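# Sort last shift's ground shafts and leave grinder idle

## Task

Acting as this grinding cell's operator, with nothing from the previous shift yet checked: complete the work order and place the good shaft in the good tray; any ground shaft that is not good goes to the rework tray if further grinding can still fix it, otherwise to the scrap tray. Finish with the machine and bench both idle and without alarm, the wheel head at its rest position, no shaft inside the guard, the guard shut, and the master shaft sitting in its cradle.

## Robot and tools

Robot: two six-joint arms, left_arm and right_arm, each with a two-pad gripper. Left_arm's fingers can fold: grip parts only with the outer quarter of each pad (near the tip), and avoid pressing the fingertips into a surface unless fully closed. Right_arm's fingers are rigid. The grinder stands behind the arm bases (toward -x), front facing the arms, headstock toward -y; the bench has two V blocks and a read-out box.

Frame: origin at table-top height midway between the arms' nominal bases; +x out over the table, +z up, left_arm on the +y side. Positions are metres, velocities m/s and rad/s, joint angles rad. Printed hand poses can be off by a few centimetres. The gripper's fingers point along its own +z and open along its y; end_effector_position is the spot between the closed pads.

execute_actions: argument actions is a list holding one action (empty list just reports state); cameras picks images (cam_low, cam_centres, cam_left_wrist, cam_right_wrist; omit for all, [] for none). An action may contain rows, steps, until, machine, bench.
- rows: up to 15 rows, each held for one 1/30 s control step. Every row is one flat list of 18 numbers in [-1, 1] covering both arms: left_arm first (six joint numbers: waist, shoulder, elbow, forearm roll, wrist pitch, wrist roll; then gripper position, force_limit, speed), then the same nine for right_arm. Joint numbers are offsets, not poses: measured from the arm's Joint targets as they stood when the call began (not from the previous row), scaled so 1.0 equals 1.553 rad for waist and shoulder, 2.33 rad for elbow, 2.913 rad for the three wrist joints. Sending the same offset in a new call moves further. Joint ranges: elbow -2.792 to 2.792 rad, all others -6.283 to 6.283. Gripper numbers are absolute commands: position +1 fully open (140 mm), pads touch near -0.8, -1 closes until blocked; force_limit and speed run -1 to +1 (both start at +1; faster closing grips harder). To leave a gripper unchanged, resend its previous three numbers; a 0 is a real command.
- steps: 1 to 450 control steps (default 15), at least one per row; arms keep heading for the last row's target afterwards.
- until: ends the action early when conditions on machine or bench fields are met, e.g. {"machine": {"state": "idle"}}, numbers as [comparison, value]; {"all": {"status": "ended"}} or {"any": {"status": "ended"}}. It does not watch or stop the arms.

move: target is one 18-number row or a list of up to 15, same layout; every row's joint offsets count from the Joint targets at the move's start. speed is rad/s of the farthest-going joint, 0.01 to 3.92 (default 0.5, too fast for contact). blend in rad rounds corners in a list. stop_force 10 to 80 N ends an arm's path on a push (use slow speed; omit when pulling away from contact); zero resets the force baseline; blocking=false returns early (then call wait or stop before new rows or moves). The result adds a move: line (done, off_target, moving, held, fault) and possibly limits=held.

wait: seconds 0 to 10, arms hold. stop: brakes a running move. zoom_image: camera and region [x0, y0, x1, y1] pixels, at most 504 square. show_instructions: shows the reference pages (work order). finished_scene: scene number, ends the scene irreversibly.

Machine commands (object or list of up to 8): guard shut/open, quill forward/back, page setup/sizes/readings, register+value+write together (lengths in mm, sizes as diameters, seats numbered from the drive end, which faces the headstock), cycle_start, feed_hold, reset, home, gauge (uses gauge_at), dress, air_blast, stop. Nothing that moves the machine runs while an arm or shaft is inside the light curtain within the guard; that raises cell_fault. Cycle_start needs guard shut, quill clamped on a shaft, wheel head at rest, valid program, no alarm. gauge_zero is correct when the master shaft reads as certified. Bench: measure (about 12 s; shaft must lie still, thick middle down in both V blocks, untouched) or stop; no_1..no_11 give bench rows in mm, no_6..no_8 burn test in % of reject level.

Result lines: joint positions, velocities, Joint targets, torques, external torques, flange force, gripper object_status (0 moving, 1 blocked opening, 2 blocked closing = held, 3 at position/pads met), position_measured in counts (3 open, 230 pads met), machine state, guard_state, quill_state, entry, alarm, page values, bench fields.

Avoid: dropping or knocking anything off the table, letting go of moving parts, arms striking or squeezing each other, pressing into solid objects (144 N or joint-torque limits cause a 10 s stop), crashes of the wheel into work, leaving arms stretched out (motor heat), and large twist on a held shaft.

Each tool is called after "Request:" in YAML: its name, and indented under it one key for each argument.

Reference images:

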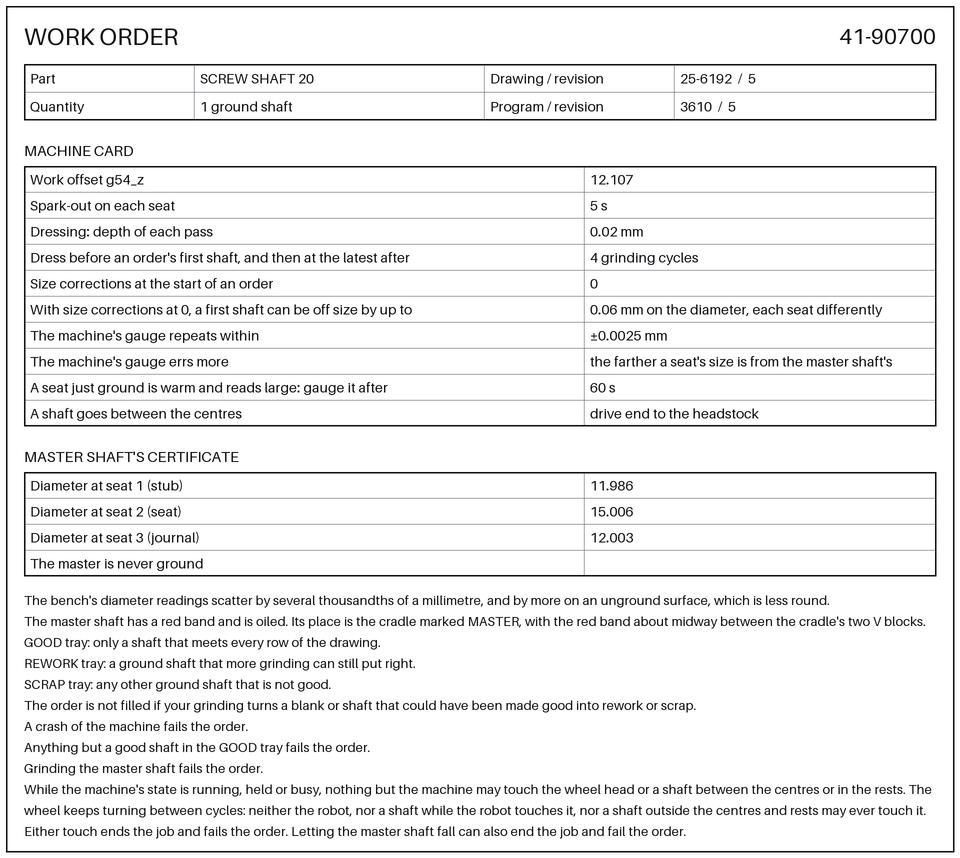

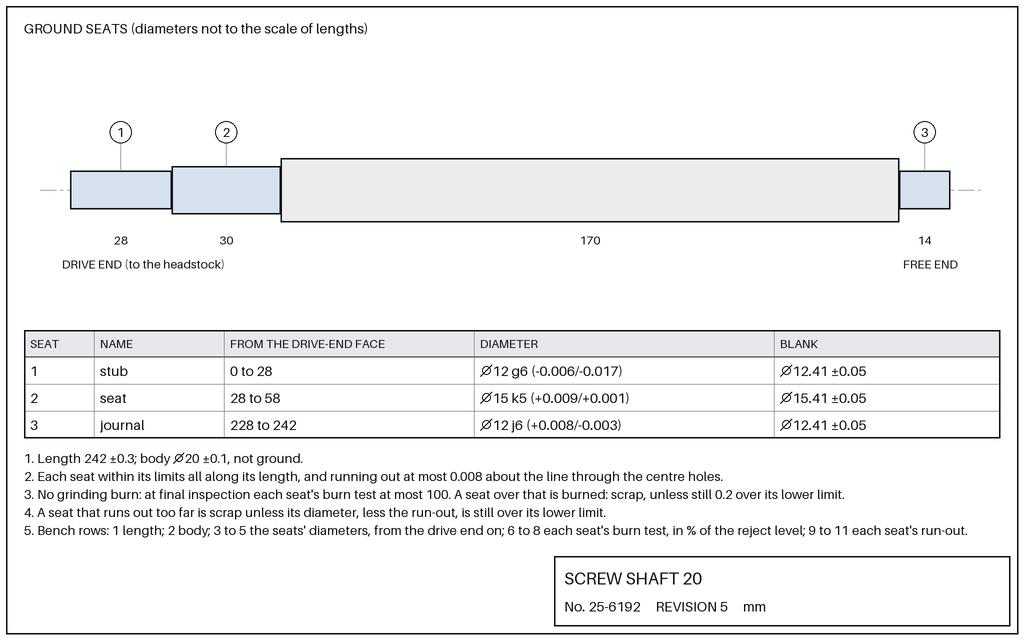

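## Session

Request:
execute_actions:
  actions: []

Scene clock: 0.00 s.
left_arm: end_effector_position=(+0.3421, +0.5411, +0.3933) position_measured=3 object_status=3 end_effector_quat_wxyz=(-0.033, +0.999, -0.006, +0.019) | right_arm: end_effector_position=(+0.3513, -0.6403, +0.3935) position_measured=3 object_status=3 end_effector_quat_wxyz=(+0.000, +0.009, +1.000, +0.000)
Joint positions: left_arm=[-0.195 -0.211 1.886 0.073 1.442 1.383] | right_arm=[-3.002 0.193 -1.87 0 -1.464 1.711]
Joint velocities: within noise
Joint torques (N m): no reading
External joint torques (N m): no reading
Flange force (N): no reading
Joint targets: left_arm=[-0.195 -0.211 1.886 0.073 1.442 1.383] | right_arm=[-3.002 0.193 -1.870 0.000 -1.464 1.711]
Tool commands: left_gripper/position=+1.0 left_gripper/force_limit=+1.0 left_gripper/speed=+1.0 right_gripper/position=+1.0 right_gripper/force_limit=+1.0 right_gripper/speed=+1.0
machine.setup: program=+1870 g54_z=+12.107 wheel_d=+294.196 sparkout_s=+5.0 dress_depth=+0.020 gauge_at=+1 gauge_zero=-0.094 program_revision=+6 since_dress=+0 stored1_number=+9000 stored1_revision=+1 stored2_number=+3610 stored2_revision=+5 stored3_number=+1870 stored3_revision=+6 stored4_number=+2702 stored4_revision=+2
machine: state=idle guard_state=shut guard_edge=clear quill_state=clamped guard_answer=taken quill_answer=taken page=setup entry=no_entry entries=0 alarm=no_alarm idle_s=3600 queue=idle queue_left=0
bench: message=nothing_yet readings=0 no_1=0.000 no_2=0.000 no_3=0.000 no_4=0.000 no_5=0.000 no_6=0 no_7=0 no_8=0 no_9=0.000 no_10=0.000 no_11=0.000

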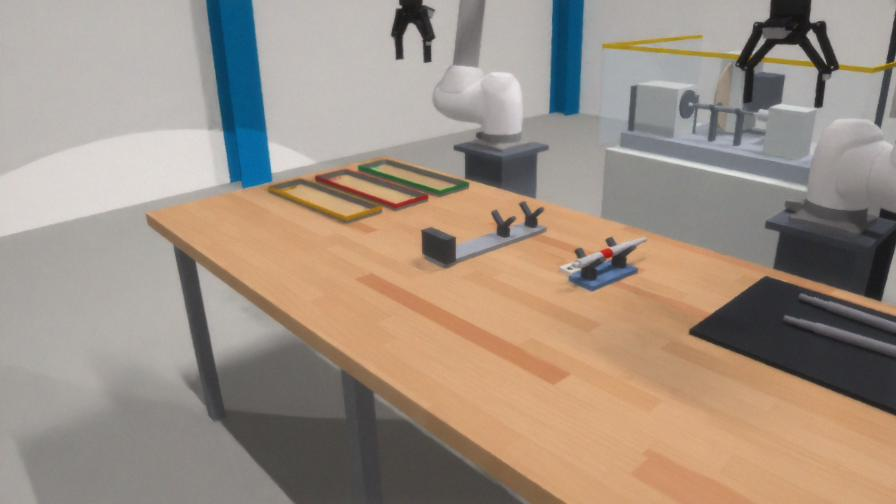

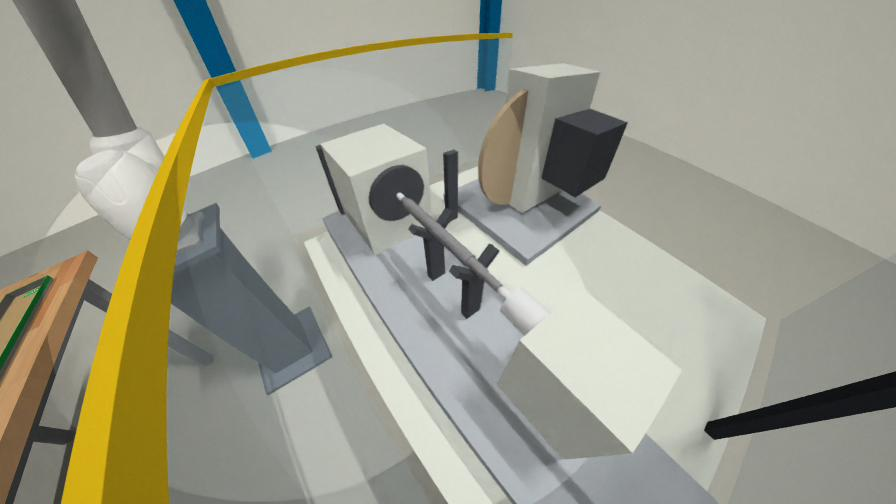

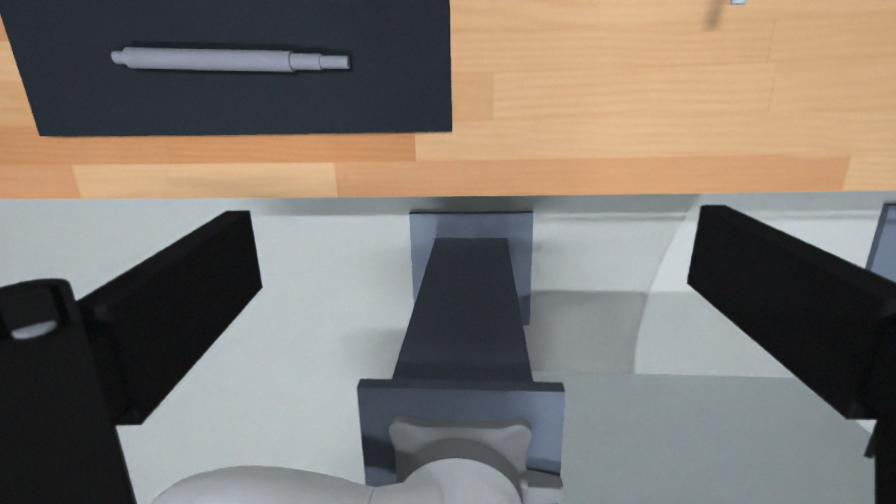

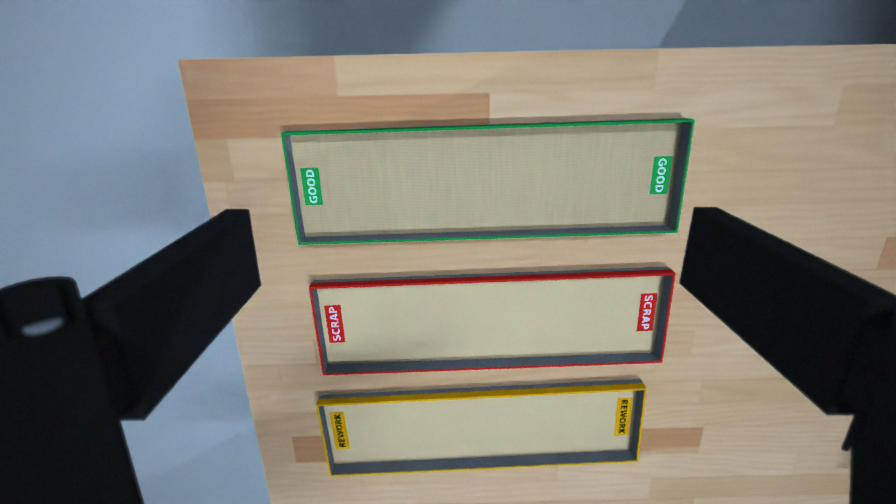

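Request:
move:
  target: [-0.5,0,0,0,0,0,1,1,1,0.5,0,0,0,0,0,1,1,1]
  speed: 1.0

Scene clock: 27.50 s.
left_arm: end_effector_position=(+0.1990, +0.2416, +0.3933) position_measured=3 object_status=3 end_effector_quat_wxyz=(-0.024, +0.923, -0.384, +0.030) | right_arm: end_effector_position=(+0.2122, -0.3388, +0.3935) position_measured=3 object_status=3 end_effector_quat_wxyz=(+0.000, -0.371, +0.929, +0.000)
Joint positions: left_arm=[-0.972 -0.211 1.886 0.073 1.442 1.383] | right_arm=[-2.225 0.193 -1.87 0 -1.464 1.711]
Joint velocities: within noise
Joint torques (N m): left_arm=[-2.41 -20.86 -43.44 4.21 -0.18 0.67] | right_arm=[-1.33 24.74 42.84 -4.15 0.35 -0.16]
External joint torques (N m): left_arm=[2.46 0.51 1.47 0.28 0.07 -0.68] | right_arm=[1.43 -3.25 -0.97 -0.14 -0.39 0.16]
Flange force (N): left_arm=[-0.4 -4.0 2.8] | right_arm=[-3.5 3.8 1.5]
Joint targets: left_arm=[-0.972 -0.211 1.886 0.073 1.442 1.383] | right_arm=[-2.225 0.193 -1.870 0.000 -1.464 1.711]
machine.setup: program=+1870 g54_z=+12.107 wheel_d=+294.196 sparkout_s=+5.0 dress_depth=+0.020 gauge_at=+1 gauge_zero=-0.094 program_revision=+6 since_dress=+0 stored1_number=+9000 stored1_revision=+1 stored2_number=+3610 stored2_revision=+5 stored3_number=+1870 stored3_revision=+6 stored4_number=+2702 stored4_revision=+2
machine: state=idle guard_state=shut guard_edge=clear quill_state=clamped guard_answer=taken quill_answer=taken page=setup entry=no_entry entries=0 alarm=no_alarm idle_s=3627 queue=idle queue_left=0
bench: message=nothing_yet readings=0 no_1=0.000 no_2=0.000 no_3=0.000 no_4=0.000 no_5=0.000 no_6=0 no_7=0 no_8=0 no_9=0.000 no_10=0.000 no_11=0.000
move: done
camera_calibration:
cam_left_wrist: T_world_to_cam=[[-0.713037, -0.698352, -0.0623082, 0.343733], [-0.675693, 0.660734, 0.32691, -0.156702], [-0.187129, 0.2752, -0.942999, 0.482623], [0, 0, 0, 1]] pos_world=[0.229524, 0.210767, 0.527758]
cam_right_wrist: T_world_to_cam=[[-0.686612, 0.727023, 0.00081876, 0.397856], [0.675434, 0.637473, 0.370699, -0.0710085], [0.268985, 0.25508, -0.928753, 0.536359], [0, 0, 0, 1]] pos_world=[0.176862, -0.380799, 0.524142]

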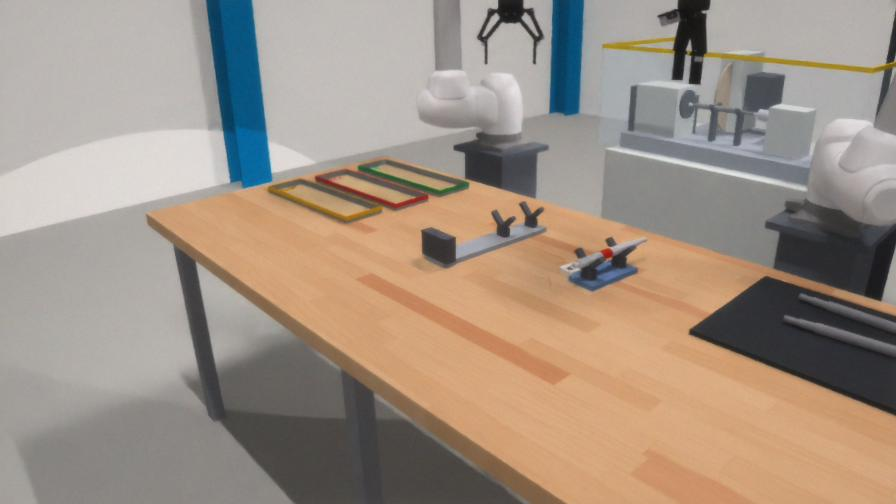

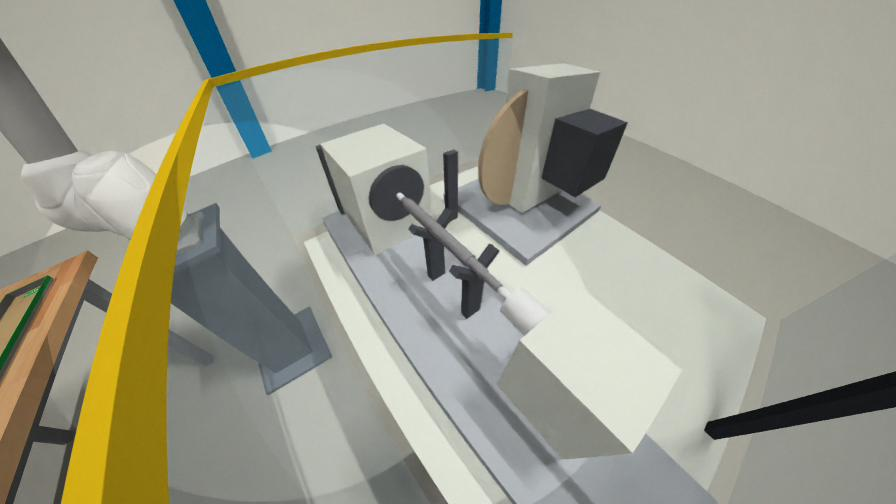

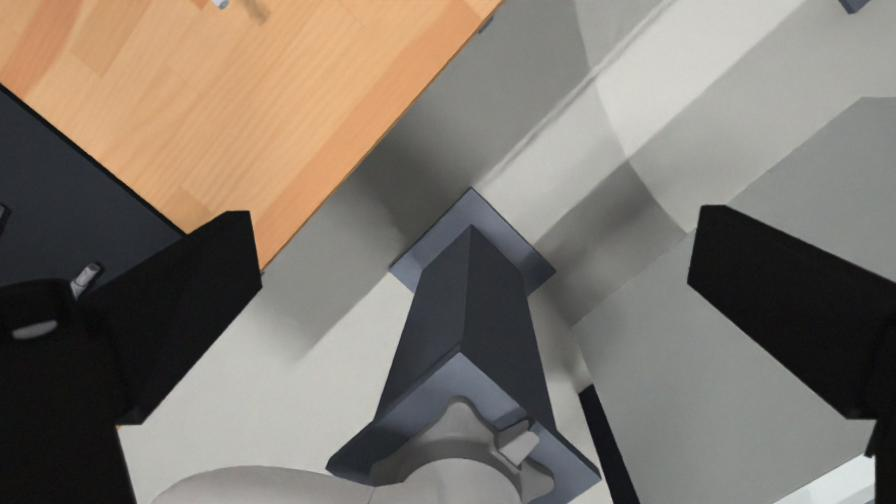

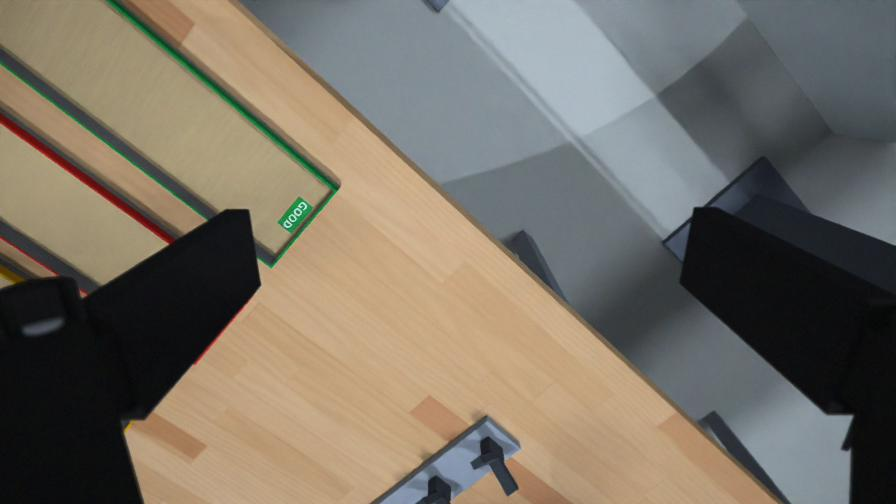

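Request:
execute_actions:
  actions:
    - {"machine":[{"register":"program","value":3610,"write":true},{"page":"sizes"}],"steps":30}
  cameras: ["cam_centres","cam_low"]

Request:
zoom_image:
  camera: "cam_centres"
  region: [360, 130, 660, 340]

Request:
zoom_image:
  camera: "cam_low"
  region: [400, 180, 896, 420]

Scene clock: 59.63 s.
left_arm: end_effector_position=(+0.1990, +0.2415, +0.3933) position_measured=3 object_status=3 end_effector_quat_wxyz=(-0.024, +0.923, -0.384, +0.030) | right_arm: end_effector_position=(+0.2122, -0.3388, +0.3935) position_measured=3 object_status=3 end_effector_quat_wxyz=(+0.000, -0.371, +0.929, +0.000)
Joint positions: left_arm=[-0.972 -0.211 1.886 0.073 1.442 1.383] | right_arm=[-2.225 0.193 -1.87 0 -1.464 1.711]
Joint velocities: within noise
Joint torques (N m): left_arm=[-2.25 -20.69 -43.46 4.23 -0.18 0.65] | right_arm=[-0.91 24.52 42.69 -4.2 0.48 -0.08]
External joint torques (N m): left_arm=[2.36 0.09 1.42 0.26 0.06 -0.65] | right_arm=[1.03 -2.79 -0.64 -0.11 -0.52 0.08]
Flange force (N): left_arm=[-1.1 -3.9 2.6] | right_arm=[-3.3 2.7 0.6]
Joint targets: left_arm=[-0.972 -0.211 1.886 0.073 1.442 1.383] | right_arm=[-2.225 0.193 -1.870 0.000 -1.464 1.711]
Tool commands: left_gripper/position=+1.0 left_gripper/force_limit=+1.0 left_gripper/speed=+1.0 right_gripper/position=+1.0 right_gripper/force_limit=+1.0 right_gripper/speed=+1.0
machine.sizes: size_1=+0.000 size_2=+0.000 size_3=+0.000 aim_1=+11.989 aim_2=+15.005 aim_3=+12.002
machine: state=idle guard_state=shut guard_edge=clear quill_state=clamped guard_answer=taken quill_answer=taken page=sizes entry=taken entries=1 alarm=no_alarm idle_s=3659 queue=done queue_left=0
bench: message=nothing_yet readings=0 no_1=0.000 no_2=0.000 no_3=0.000 no_4=0.000 no_5=0.000 no_6=0 no_7=0 no_8=0 no_9=0.000 no_10=0.000 no_11=0.000
Images, in order (width x height): cam_low 896x504, cam_centres 896x504.

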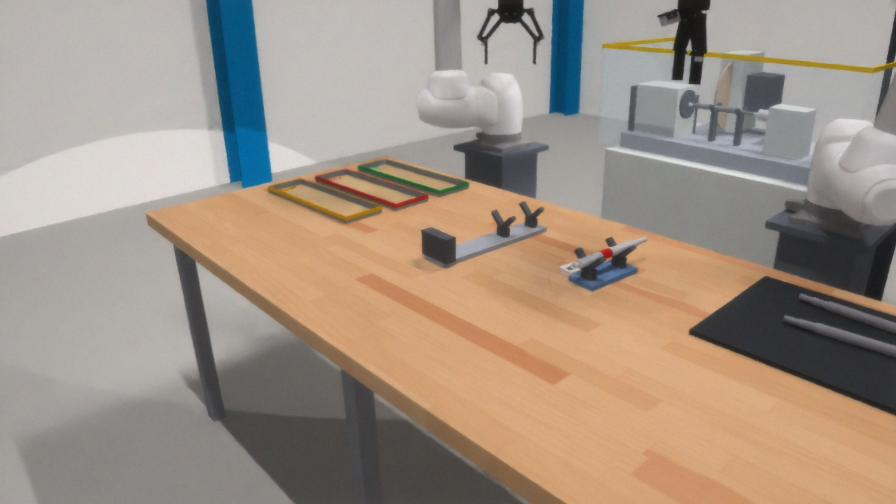

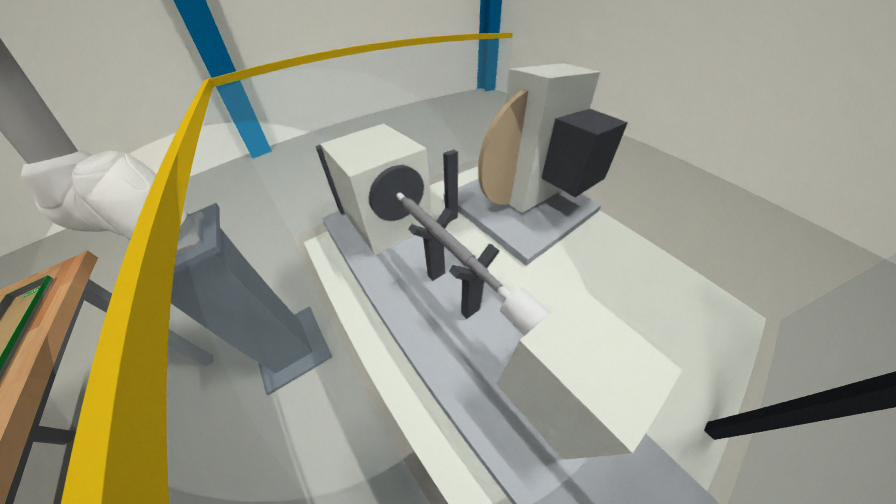

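Scaled by 1.680 from the camera's 896x504 image, which has a finer 1280x720 frame.

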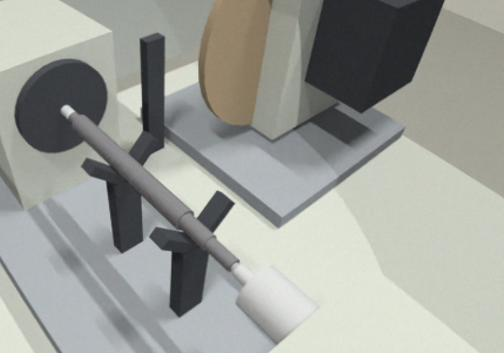

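Scaled by 1.016 from the camera's 896x504 image, which has a finer 1280x720 frame.

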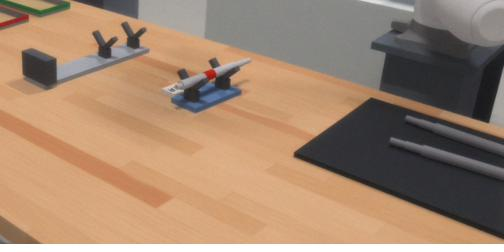

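Request:
execute_actions:
  actions:
    - {"machine":[{"guard":"open"},{"quill":"back"},{"page":"readings"}],"steps":180,"until":{"machine":{"queue":"done","quill_state":"back"}}}
  cameras: ["cam_centres","cam_low"]

Request:
zoom_image:
  camera: "cam_centres"
  region: [360, 130, 660, 340]

Scene clock: 73.70 s.
left_arm: end_effector_position=(+0.1990, +0.2415, +0.3933) position_measured=3 object_status=3 end_effector_quat_wxyz=(-0.024, +0.923, -0.384, +0.030) | right_arm: end_effector_position=(+0.2122, -0.3388, +0.3935) position_measured=3 object_status=3 end_effector_quat_wxyz=(+0.000, -0.371, +0.929, +0.000)
Joint positions: left_arm=[-0.972 -0.211 1.886 0.073 1.442 1.383] | right_arm=[-2.225 0.193 -1.87 0 -1.464 1.711]
Joint velocities: within noise
Joint torques (N m): left_arm=[-2.24 -20.8 -43.58 4.19 -0.19 0.65] | right_arm=[-0.28 24.27 42.39 -4.25 0.44 -0.14]
External joint torques (N m): left_arm=[2.34 0.18 1.54 0.3 0.07 -0.66] | right_arm=[0.37 -2.43 -0.45 -0.05 -0.49 0.13]
Flange force (N): left_arm=[-1.1 -3.8 2.8] | right_arm=[-3.1 1.3 0.3]
Joint targets: left_arm=[-0.972 -0.211 1.886 0.073 1.442 1.383] | right_arm=[-2.225 0.193 -1.870 0.000 -1.464 1.711]
Tool commands: left_gripper/position=+1.0 left_gripper/force_limit=+1.0 left_gripper/speed=+1.0 right_gripper/position=+1.0 right_gripper/force_limit=+1.0 right_gripper/speed=+1.0
machine.readings: gauge_d=+0.000 gauge_d_1=+0.000 gauge_d_2=+0.000 gauge_d_3=+0.000 pos_x=+0.000 pos_z=+0.000 load_peak=+0.0 cycles=+0
machine: state=idle guard_state=open guard_edge=clear quill_state=back guard_answer=taken quill_answer=taken page=readings entry=taken entries=1 alarm=no_alarm idle_s=3673 queue=done queue_left=0
bench: message=nothing_yet readings=0 no_1=0.000 no_2=0.000 no_3=0.000 no_4=0.000 no_5=0.000 no_6=0 no_7=0 no_8=0 no_9=0.000 no_10=0.000 no_11=0.000
Images, in order (width x height): cam_low 896x504, cam_centres 896x504.

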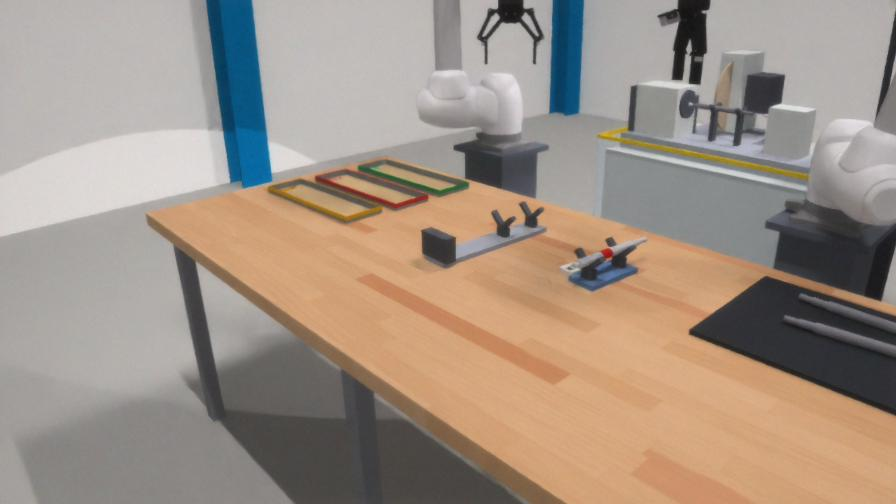

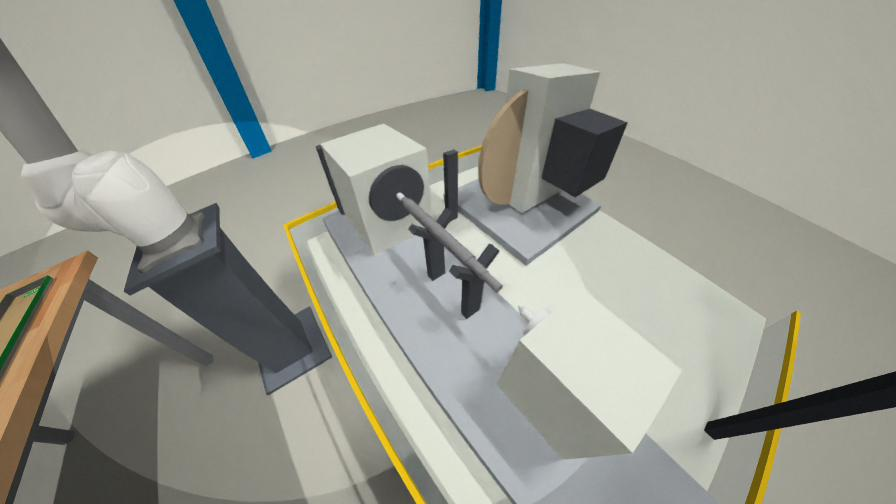

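Scaled by 1.680 from the camera's 896x504 image, which has a finer 1280x720 frame.

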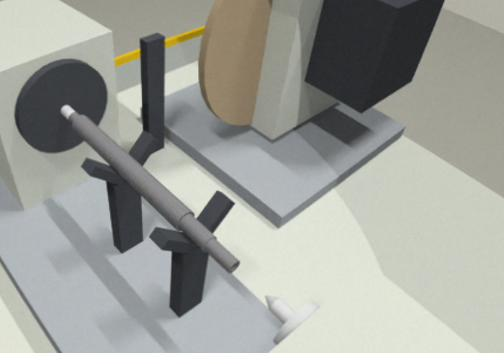

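Request:
move:
  target: [0.787,0,0,0,0,0,1,1,1,0.9047,-0.4398,0.3605,0,-0.0541,0.2036,0,1,1]
  speed: 0.8

Scene clock: 108.17 s.
left_arm: end_effector_position=(+0.3102, +0.7322, +0.3933) position_measured=3 object_status=3 end_effector_quat_wxyz=(-0.037, +0.976, +0.215, +0.011) | right_arm: end_effector_position=(-0.6305, -0.0052, +0.4195) position_measured=129 object_status=3 end_effector_quat_wxyz=(+0.000, +0.707, -0.707, +0.000)
Joint positions: left_arm=[0.251 -0.211 1.886 0.073 1.442 1.383] | right_arm=[-0.82 -0.49 -1.03 0 -1.622 2.304]
Joint velocities: within noise
Joint torques (N m): left_arm=[-2.39 -20.61 -43.59 4.2 -0.23 0.66] | right_arm=[0.45 94.25 42.98 -4.21 0.48 -0.12]
External joint torques (N m): left_arm=[2.47 0.3 1.7 0.27 0.12 -0.67] | right_arm=[-0.32 -2.79 -0.73 -0.1 -0.53 0.12]
Flange force (N): left_arm=[-1.1 -4.1 3.0] | right_arm=[-3.0 2.2 0.2]
Joint targets: left_arm=[0.251 -0.211 1.886 0.073 1.442 1.383] | right_arm=[-0.820 -0.490 -1.030 0.000 -1.622 2.304]
machine.readings: gauge_d=+0.000 gauge_d_1=+0.000 gauge_d_2=+0.000 gauge_d_3=+0.000 pos_x=+0.000 pos_z=+0.000 load_peak=+0.0 cycles=+0
machine: state=idle guard_state=open guard_edge=clear quill_state=back guard_answer=taken quill_answer=taken page=readings entry=taken entries=1 alarm=no_alarm idle_s=3707 queue=done queue_left=0
bench: message=nothing_yet readings=0 no_1=0.000 no_2=0.000 no_3=0.000 no_4=0.000 no_5=0.000 no_6=0 no_7=0 no_8=0 no_9=0.000 no_10=0.000 no_11=0.000
move: done
camera_calibration:
cam_left_wrist: T_world_to_cam=[[0.41307, -0.908564, -0.0623292, 0.570249], [-0.851674, -0.40963, 0.326886, 0.432458], [-0.322529, -0.0819425, -0.943006, 0.671872], [0, 0, 0, 1]] pos_world=[0.349458, 0.75031, 0.527758]
cam_right_wrist: T_world_to_cam=[[-0.999998, 0.00164767, 0.000571776, -0.62463], [0.00174229, 0.928996, 0.370086, -0.147072], [0.0000786033, 0.370086, -0.928997, 0.533323], [0, 0, 0, 1]] pos_world=[-0.624415, -0.0597169, 0.550242]

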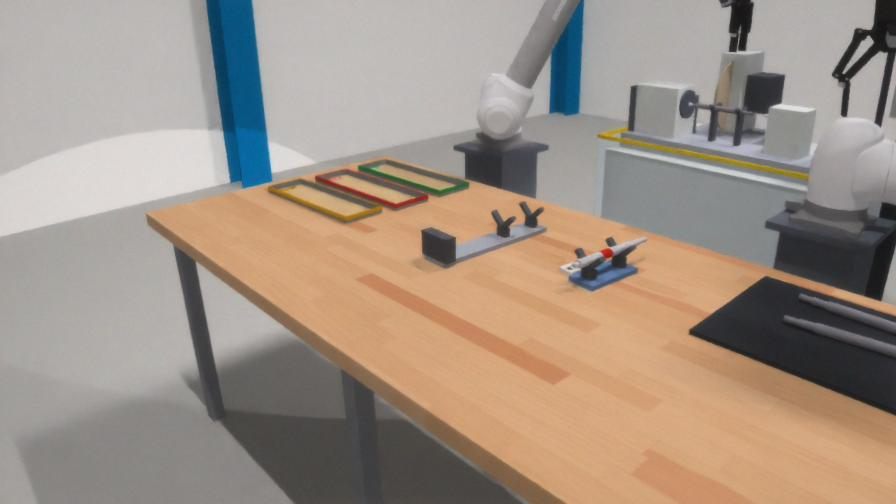

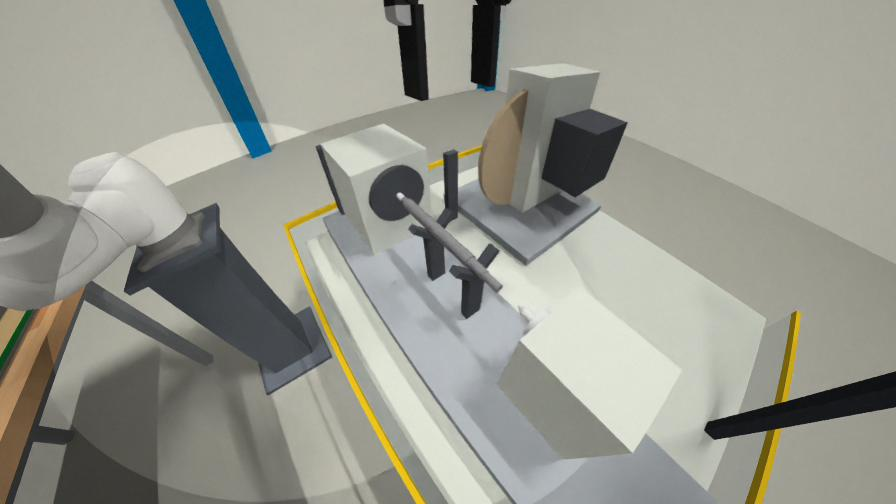

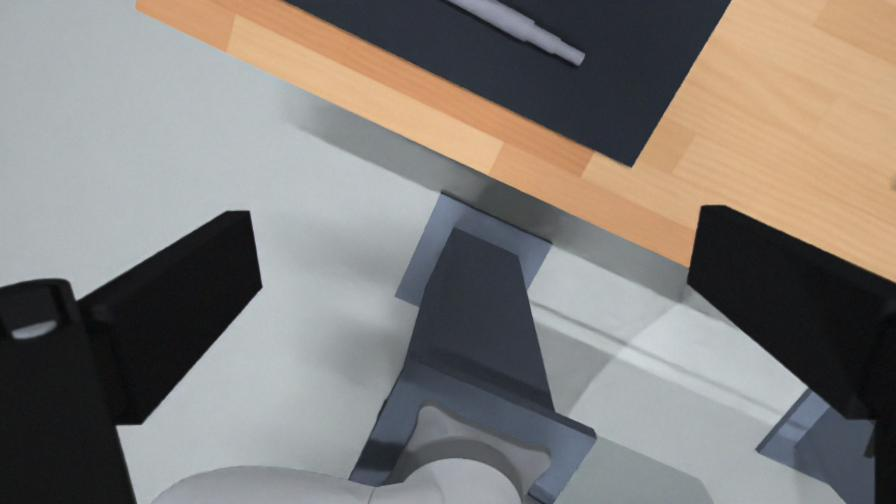

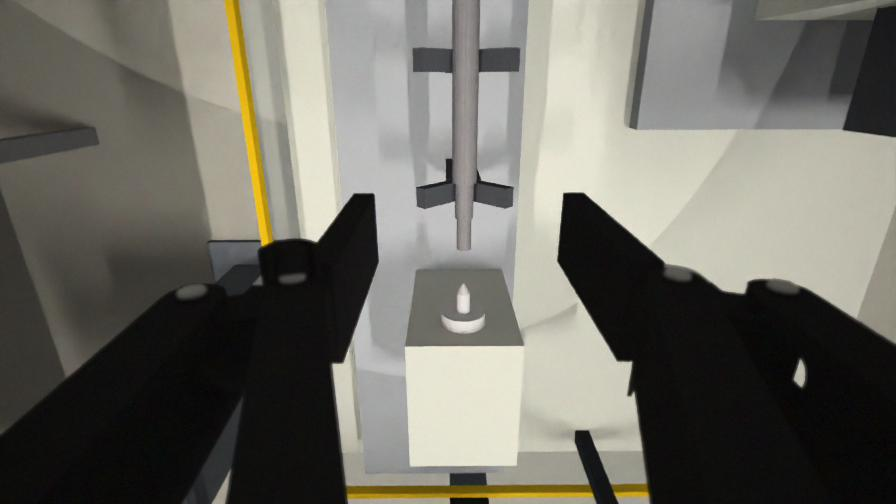

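Request:
zoom_image:
  camera: "cam_right_wrist"
  region: [400, 0, 530, 260]

Scaled by 1.938 from the camera's 896x504 image, which has a finer 1280x720 frame.

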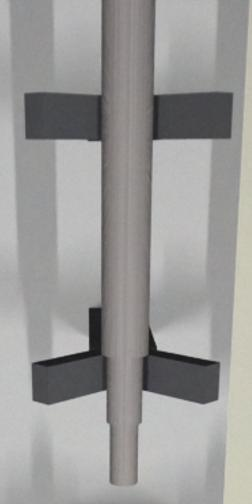

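Request:
move:
  target: [0,0,0,0,0,0,1,1,1,0.0067,0,-0.0615,0,0.0492,0.0038,0,1,1]
  speed: 0.5
  cameras: ["cam_right_wrist","cam_centres"]

Request:
zoom_image:
  camera: "cam_right_wrist"
  region: [360, 0, 560, 260]

Scene clock: 143.83 s.
left_arm: end_effector_position=(+0.3102, +0.7322, +0.3933) position_measured=3 object_status=3 end_effector_quat_wxyz=(-0.037, +0.976, +0.215, +0.011) | right_arm: end_effector_position=(-0.6363, -0.0122, +0.3394) position_measured=129 object_status=3 end_effector_quat_wxyz=(+0.000, +0.707, -0.707, +0.000)
Joint positions: left_arm=[0.251 -0.211 1.886 0.073 1.442 1.383] | right_arm=[-0.809 -0.49 -1.173 0 -1.478 2.315]
Joint velocities: within noise
Joint torques (N m): left_arm=[-2.13 -20.69 -43.51 4.23 -0.21 0.71] | right_arm=[-0.92 93.95 41.77 -4.14 0.39 -0.09]
External joint torques (N m): left_arm=[2.23 0.2 1.53 0.26 0.09 -0.71] | right_arm=[0.91 -2.3 0.54 -0.17 -0.43 0.09]
Flange force (N): left_arm=[-1.1 -3.5 2.7] | right_arm=[-3.7 4.6 -1.2]
Joint targets: left_arm=[0.251 -0.211 1.886 0.073 1.442 1.383] | right_arm=[-0.809 -0.490 -1.173 0.000 -1.478 2.315]
machine.readings: gauge_d=+0.000 gauge_d_1=+0.000 gauge_d_2=+0.000 gauge_d_3=+0.000 pos_x=+0.000 pos_z=+0.000 load_peak=+0.0 cycles=+0
machine: state=idle guard_state=open guard_edge=clear quill_state=back guard_answer=taken quill_answer=taken page=readings entry=taken entries=1 alarm=no_alarm idle_s=3742 queue=done queue_left=0
bench: message=nothing_yet readings=0 no_1=0.000 no_2=0.000 no_3=0.000 no_4=0.000 no_5=0.000 no_6=0 no_7=0 no_8=0 no_9=0.000 no_10=0.000 no_11=0.000
move: done
camera_calibration:
cam_right_wrist: T_world_to_cam=[[-0.999997, 0.00218561, 0.000563585, -0.630333], [0.00223903, 0.92903, 0.369997, -0.110559], [0.000285081, 0.369997, -0.929033, 0.461642], [0, 0, 0, 1]] pos_world=[-0.630216, -0.0667159, 0.470143]
Images, in order (width x height): cam_centres 896x504, cam_right_wrist 896x504.

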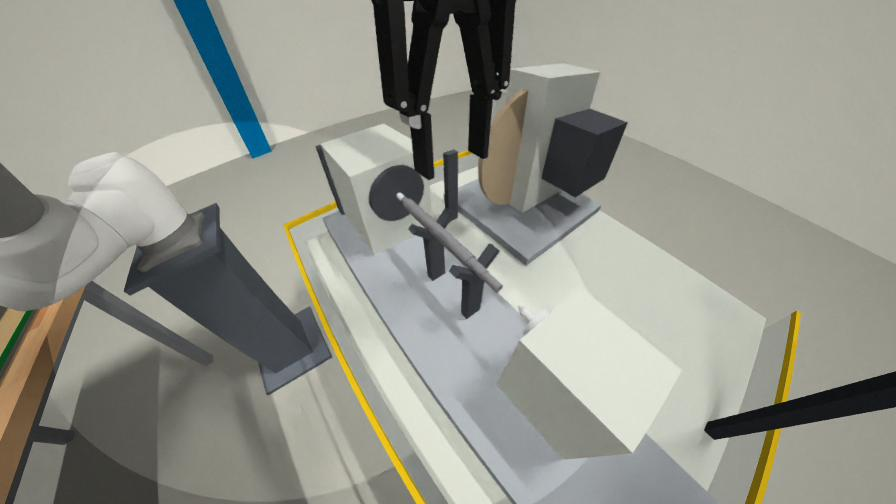

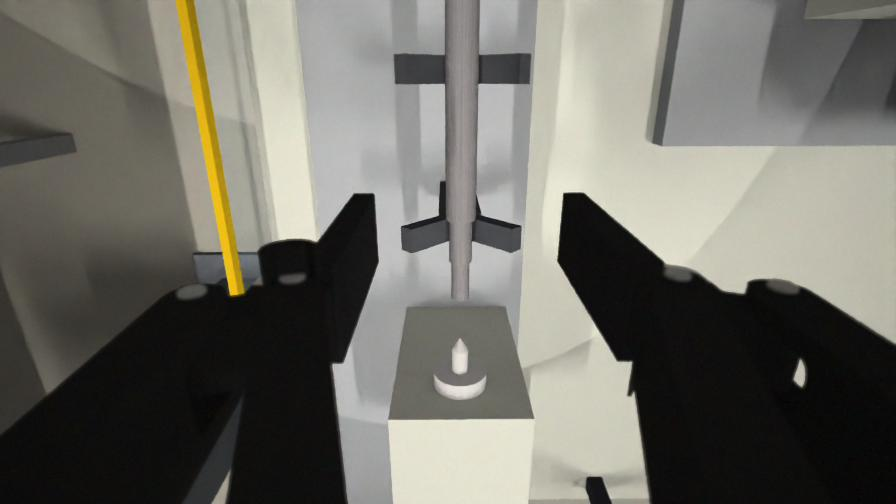

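Scaled by 1.938 from the camera's 896x504 image, which has a finer 1280x720 frame.

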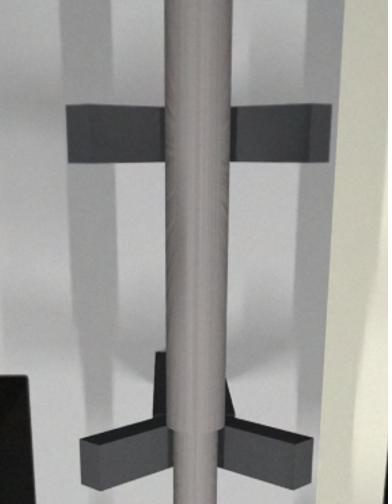

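Request:
move:
  target:
    - [0,0,0,0,0,0,1,1,1,0.0111,-0.0021,-0.0682,0,0.0554,0.0061,0,1,1]
    - [0,0,0,0,0,0,1,1,1,0.0111,-0.0256,-0.1018,0,0.0949,0.0061,0,1,1]
  speed: 0.15
  stop_force: 15
  cameras: ["cam_right_wrist","cam_centres"]

Scene clock: 181.03 s.
left_arm: end_effector_position=(+0.3102, +0.7322, +0.3933) position_measured=3 object_status=3 end_effector_quat_wxyz=(-0.037, +0.976, +0.215, +0.011) | right_arm: end_effector_position=(-0.6377, -0.0320, +0.1772) position_measured=129 object_status=3 end_effector_quat_wxyz=(+0.000, +0.707, -0.707, +0.000)
Joint positions: left_arm=[0.251 -0.211 1.886 0.073 1.442 1.383] | right_arm=[-0.792 -0.53 -1.41 0 -1.202 2.333]
Joint velocities: within noise
Joint torques (N m): left_arm=[-2.36 -20.55 -43.53 4.2 -0.19 0.67] | right_arm=[-0.58 94.54 39.59 -3.93 0.36 -0.06]
External joint torques (N m): left_arm=[2.51 -0.1 1.53 0.3 0.08 -0.67] | right_arm=[0.7 -3.01 -0.28 -0.08 -0.4 0.06]
Flange force (N): left_arm=[-1.5 -4.2 2.7] | right_arm=[-2.6 3.5 1.4]
Joint targets: left_arm=[0.251 -0.211 1.886 0.073 1.442 1.383] | right_arm=[-0.792 -0.530 -1.410 0.000 -1.202 2.333]
machine.readings: gauge_d=+0.000 gauge_d_1=+0.000 gauge_d_2=+0.000 gauge_d_3=+0.000 pos_x=+0.000 pos_z=+0.000 load_peak=+0.0 cycles=+0
machine: state=idle guard_state=open guard_edge=clear quill_state=back guard_answer=taken quill_answer=taken page=readings entry=taken entries=1 alarm=no_alarm idle_s=3779 queue=done queue_left=0
bench: message=nothing_yet readings=0 no_1=0.000 no_2=0.000 no_3=0.000 no_4=0.000 no_5=0.000 no_6=0 no_7=0 no_8=0 no_9=0.000 no_10=0.000 no_11=0.000
move: done
camera_calibration:
cam_right_wrist: T_world_to_cam=[[-0.999996, 0.00264464, 0.000203138, -0.631448], [0.00253237, 0.929147, 0.369703, -0.0319549], [0.000788985, 0.369702, -0.92915, 0.318571], [0, 0, 0, 1]] pos_world=[-0.631616, -0.0864155, 0.307942]
Images, in order (width x height): cam_centres 896x504, cam_right_wrist 896x504.

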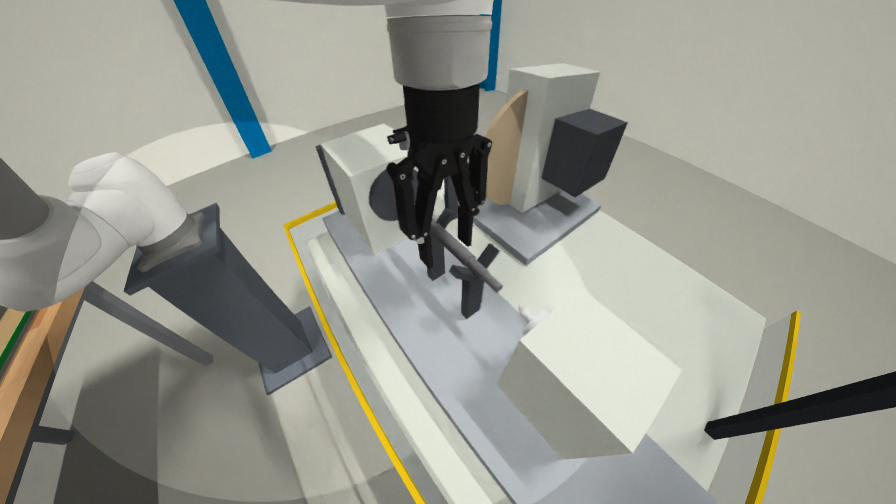

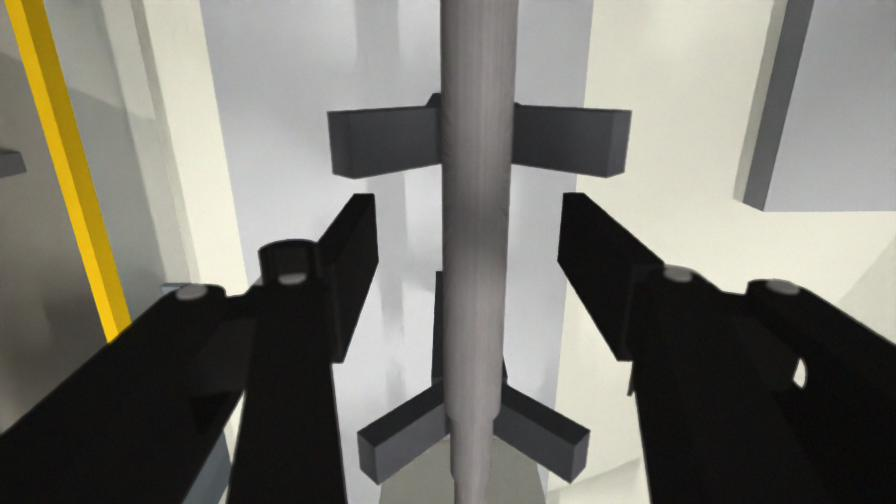

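Request:
move:
  target: [0,0,0,0,0,0,1,1,1,0.0012,-0.0025,-0.0003,0,0.0017,0.0006,0,1,1]
  speed: 0.1
  cameras: []

Request:
execute_actions:
  actions:
    - {"rows":[[0,0,0,0,0,0,1,1,1,0,0,0,0,0,0,-1,0,-0.9]],"steps":90}
  cameras: ["cam_right_wrist"]

Scene clock: 191.80 s.
left_arm: end_effector_position=(+0.3102, +0.7322, +0.3933) position_measured=3 object_status=3 end_effector_quat_wxyz=(-0.037, +0.976, +0.215, +0.011) | right_arm: end_effector_position=(-0.6397, -0.0321, +0.1736) position_measured=129 object_status=3 end_effector_quat_wxyz=(+0.000, +0.707, -0.707, +0.000)
Joint positions: left_arm=[0.251 -0.211 1.886 0.073 1.442 1.383] | right_arm=[-0.79 -0.534 -1.411 0 -1.197 2.335]
Joint velocities: within noise
Joint torques (N m): left_arm=[-2.19 -20.56 -43.46 4.19 -0.21 0.7] | right_arm=[-0.88 94.51 39.74 -3.97 0.53 -0.05]
External joint torques (N m): left_arm=[2.25 0.34 1.5 0.3 0.09 -0.7] | right_arm=[1.01 -2.77 -0.56 -0.03 -0.57 0.05]
Flange force (N): left_arm=[-0.8 -3.5 2.7] | right_arm=[-1.6 3.1 1.3]
Joint targets: left_arm=[0.251 -0.211 1.886 0.073 1.442 1.383] | right_arm=[-0.790 -0.534 -1.411 0.000 -1.197 2.335]
machine.readings: gauge_d=+0.000 gauge_d_1=+0.000 gauge_d_2=+0.000 gauge_d_3=+0.000 pos_x=+0.000 pos_z=+0.000 load_peak=+0.0 cycles=+0
machine: state=idle guard_state=open guard_edge=clear quill_state=back guard_answer=taken quill_answer=taken page=readings entry=taken entries=1 alarm=no_alarm idle_s=3790 queue=done queue_left=0
bench: message=nothing_yet readings=0 no_1=0.000 no_2=0.000 no_3=0.000 no_4=0.000 no_5=0.000 no_6=0 no_7=0 no_8=0 no_9=0.000 no_10=0.000 no_11=0.000
move: done
No camera images: "cameras" was empty.

Scene clock: 195.00 s.
left_arm: end_effector_position=(+0.3102, +0.7322, +0.3933) position_measured=3 object_status=3 end_effector_quat_wxyz=(-0.037, +0.976, +0.215, +0.011) | right_arm: end_effector_position=(-0.6397, -0.0321, +0.1736) position_measured=202 object_status=2 end_effector_quat_wxyz=(+0.000, +0.707, -0.707, +0.000)
Joint positions: left_arm=[0.251 -0.211 1.886 0.073 1.442 1.383] | right_arm=[-0.79 -0.534 -1.411 0 -1.197 2.335]
Joint velocities: within noise
Joint torques (N m): left_arm=[-2.5 -20.47 -43.4 4.15 -0.21 0.67] | right_arm=[32.85 73.66 55.19 8.59 18.04 0.03]
External joint torques (N m): left_arm=[2.55 0.25 1.32 0.35 0.08 -0.68] | right_arm=[-32.76 18.46 -15.82 -12.6 -18.07 -0.03]
Flange force (N): left_arm=[-0.6 -4.3 2.5] | right_arm=[10.4 -61.5 -24.0]
Joint targets: left_arm=[0.251 -0.211 1.886 0.073 1.442 1.383] | right_arm=[-0.790 -0.534 -1.411 0.000 -1.197 2.335]
machine.readings: gauge_d=+0.000 gauge_d_1=+0.000 gauge_d_2=+0.000 gauge_d_3=+0.000 pos_x=+0.000 pos_z=+0.000 load_peak=+0.0 cycles=+0
machine: state=idle guard_state=open guard_edge=clear quill_state=back guard_answer=taken quill_answer=taken page=readings entry=taken entries=1 alarm=no_alarm idle_s=3793 queue=done queue_left=0
bench: message=nothing_yet readings=0 no_1=0.000 no_2=0.000 no_3=0.000 no_4=0.000 no_5=0.000 no_6=0 no_7=0 no_8=0 no_9=0.000 no_10=0.000 no_11=0.000
camera_calibration:
cam_right_wrist: T_world_to_cam=[[-0.999997, 0.00257317, 0.000390659, -0.63351], [0.00253516, 0.929065, 0.369909, -0.0305574], [0.000588892, 0.369909, -0.929068, 0.315038], [0, 0, 0, 1]] pos_world=[-0.633616, -0.0865152, 0.304242]
Images, in order (width x height): cam_right_wrist 896x504.

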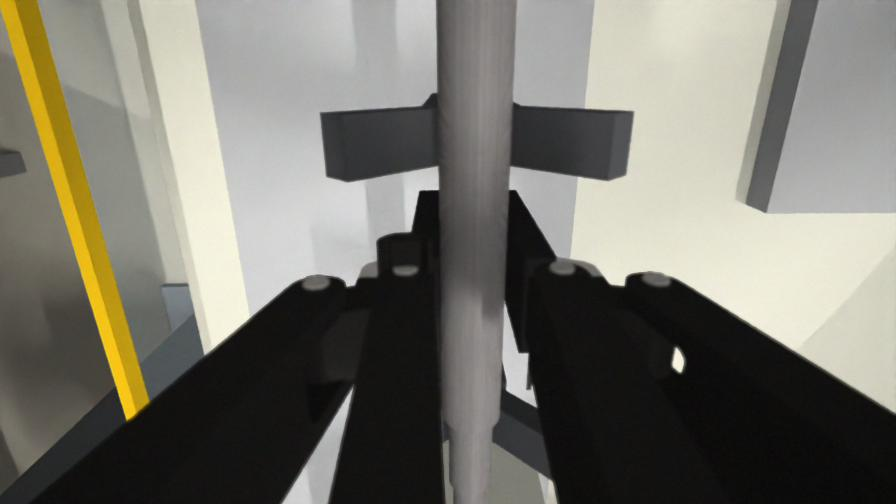

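Request:
move:
  target: [0,0,0,0,0,0,1,1,1,-0.0006,0.00064,-0.0007,0,0.0002,-0.0003,-1,0,-0.9]
  speed: 0.05
  cameras: []

Scene clock: 215.67 s.
left_arm: end_effector_position=(+0.3102, +0.7322, +0.3933) position_measured=3 object_status=3 end_effector_quat_wxyz=(-0.037, +0.976, +0.215, +0.011) | right_arm: end_effector_position=(-0.6388, -0.0320, +0.1736) position_measured=202 object_status=2 end_effector_quat_wxyz=(+0.000, +0.707, -0.707, +0.000)
Joint positions: left_arm=[0.251 -0.211 1.886 0.073 1.442 1.383] | right_arm=[-0.791 -0.533 -1.413 0 -1.196 2.334]
Joint velocities: within noise
Joint torques (N m): left_arm=[-2.46 -20.53 -43.55 4.19 -0.16 0.64] | right_arm=[10.31 78.38 39.82 0.33 6.53 0.15]
External joint torques (N m): left_arm=[2.53 0.27 1.62 0.29 0.04 -0.65] | right_arm=[-10.19 13.46 -0.51 -4.33 -6.56 -0.15]
Flange force (N): left_arm=[-1.0 -4.3 3.0] | right_arm=[3.2 -19.3 -17.8]
Joint targets: left_arm=[0.251 -0.211 1.886 0.073 1.442 1.383] | right_arm=[-0.791 -0.533 -1.413 0.000 -1.196 2.334]
machine.readings: gauge_d=+0.000 gauge_d_1=+0.000 gauge_d_2=+0.000 gauge_d_3=+0.000 pos_x=+0.000 pos_z=+0.000 load_peak=+0.0 cycles=+0
machine: state=idle guard_state=open guard_edge=clear quill_state=back guard_answer=taken quill_answer=taken page=readings entry=taken entries=1 alarm=no_alarm idle_s=3814 queue=done queue_left=0
bench: message=nothing_yet readings=0 no_1=0.000 no_2=0.000 no_3=0.000 no_4=0.000 no_5=0.000 no_6=0 no_7=0 no_8=0 no_9=0.000 no_10=0.000 no_11=0.000
move: done
No camera images: "cameras" was empty.


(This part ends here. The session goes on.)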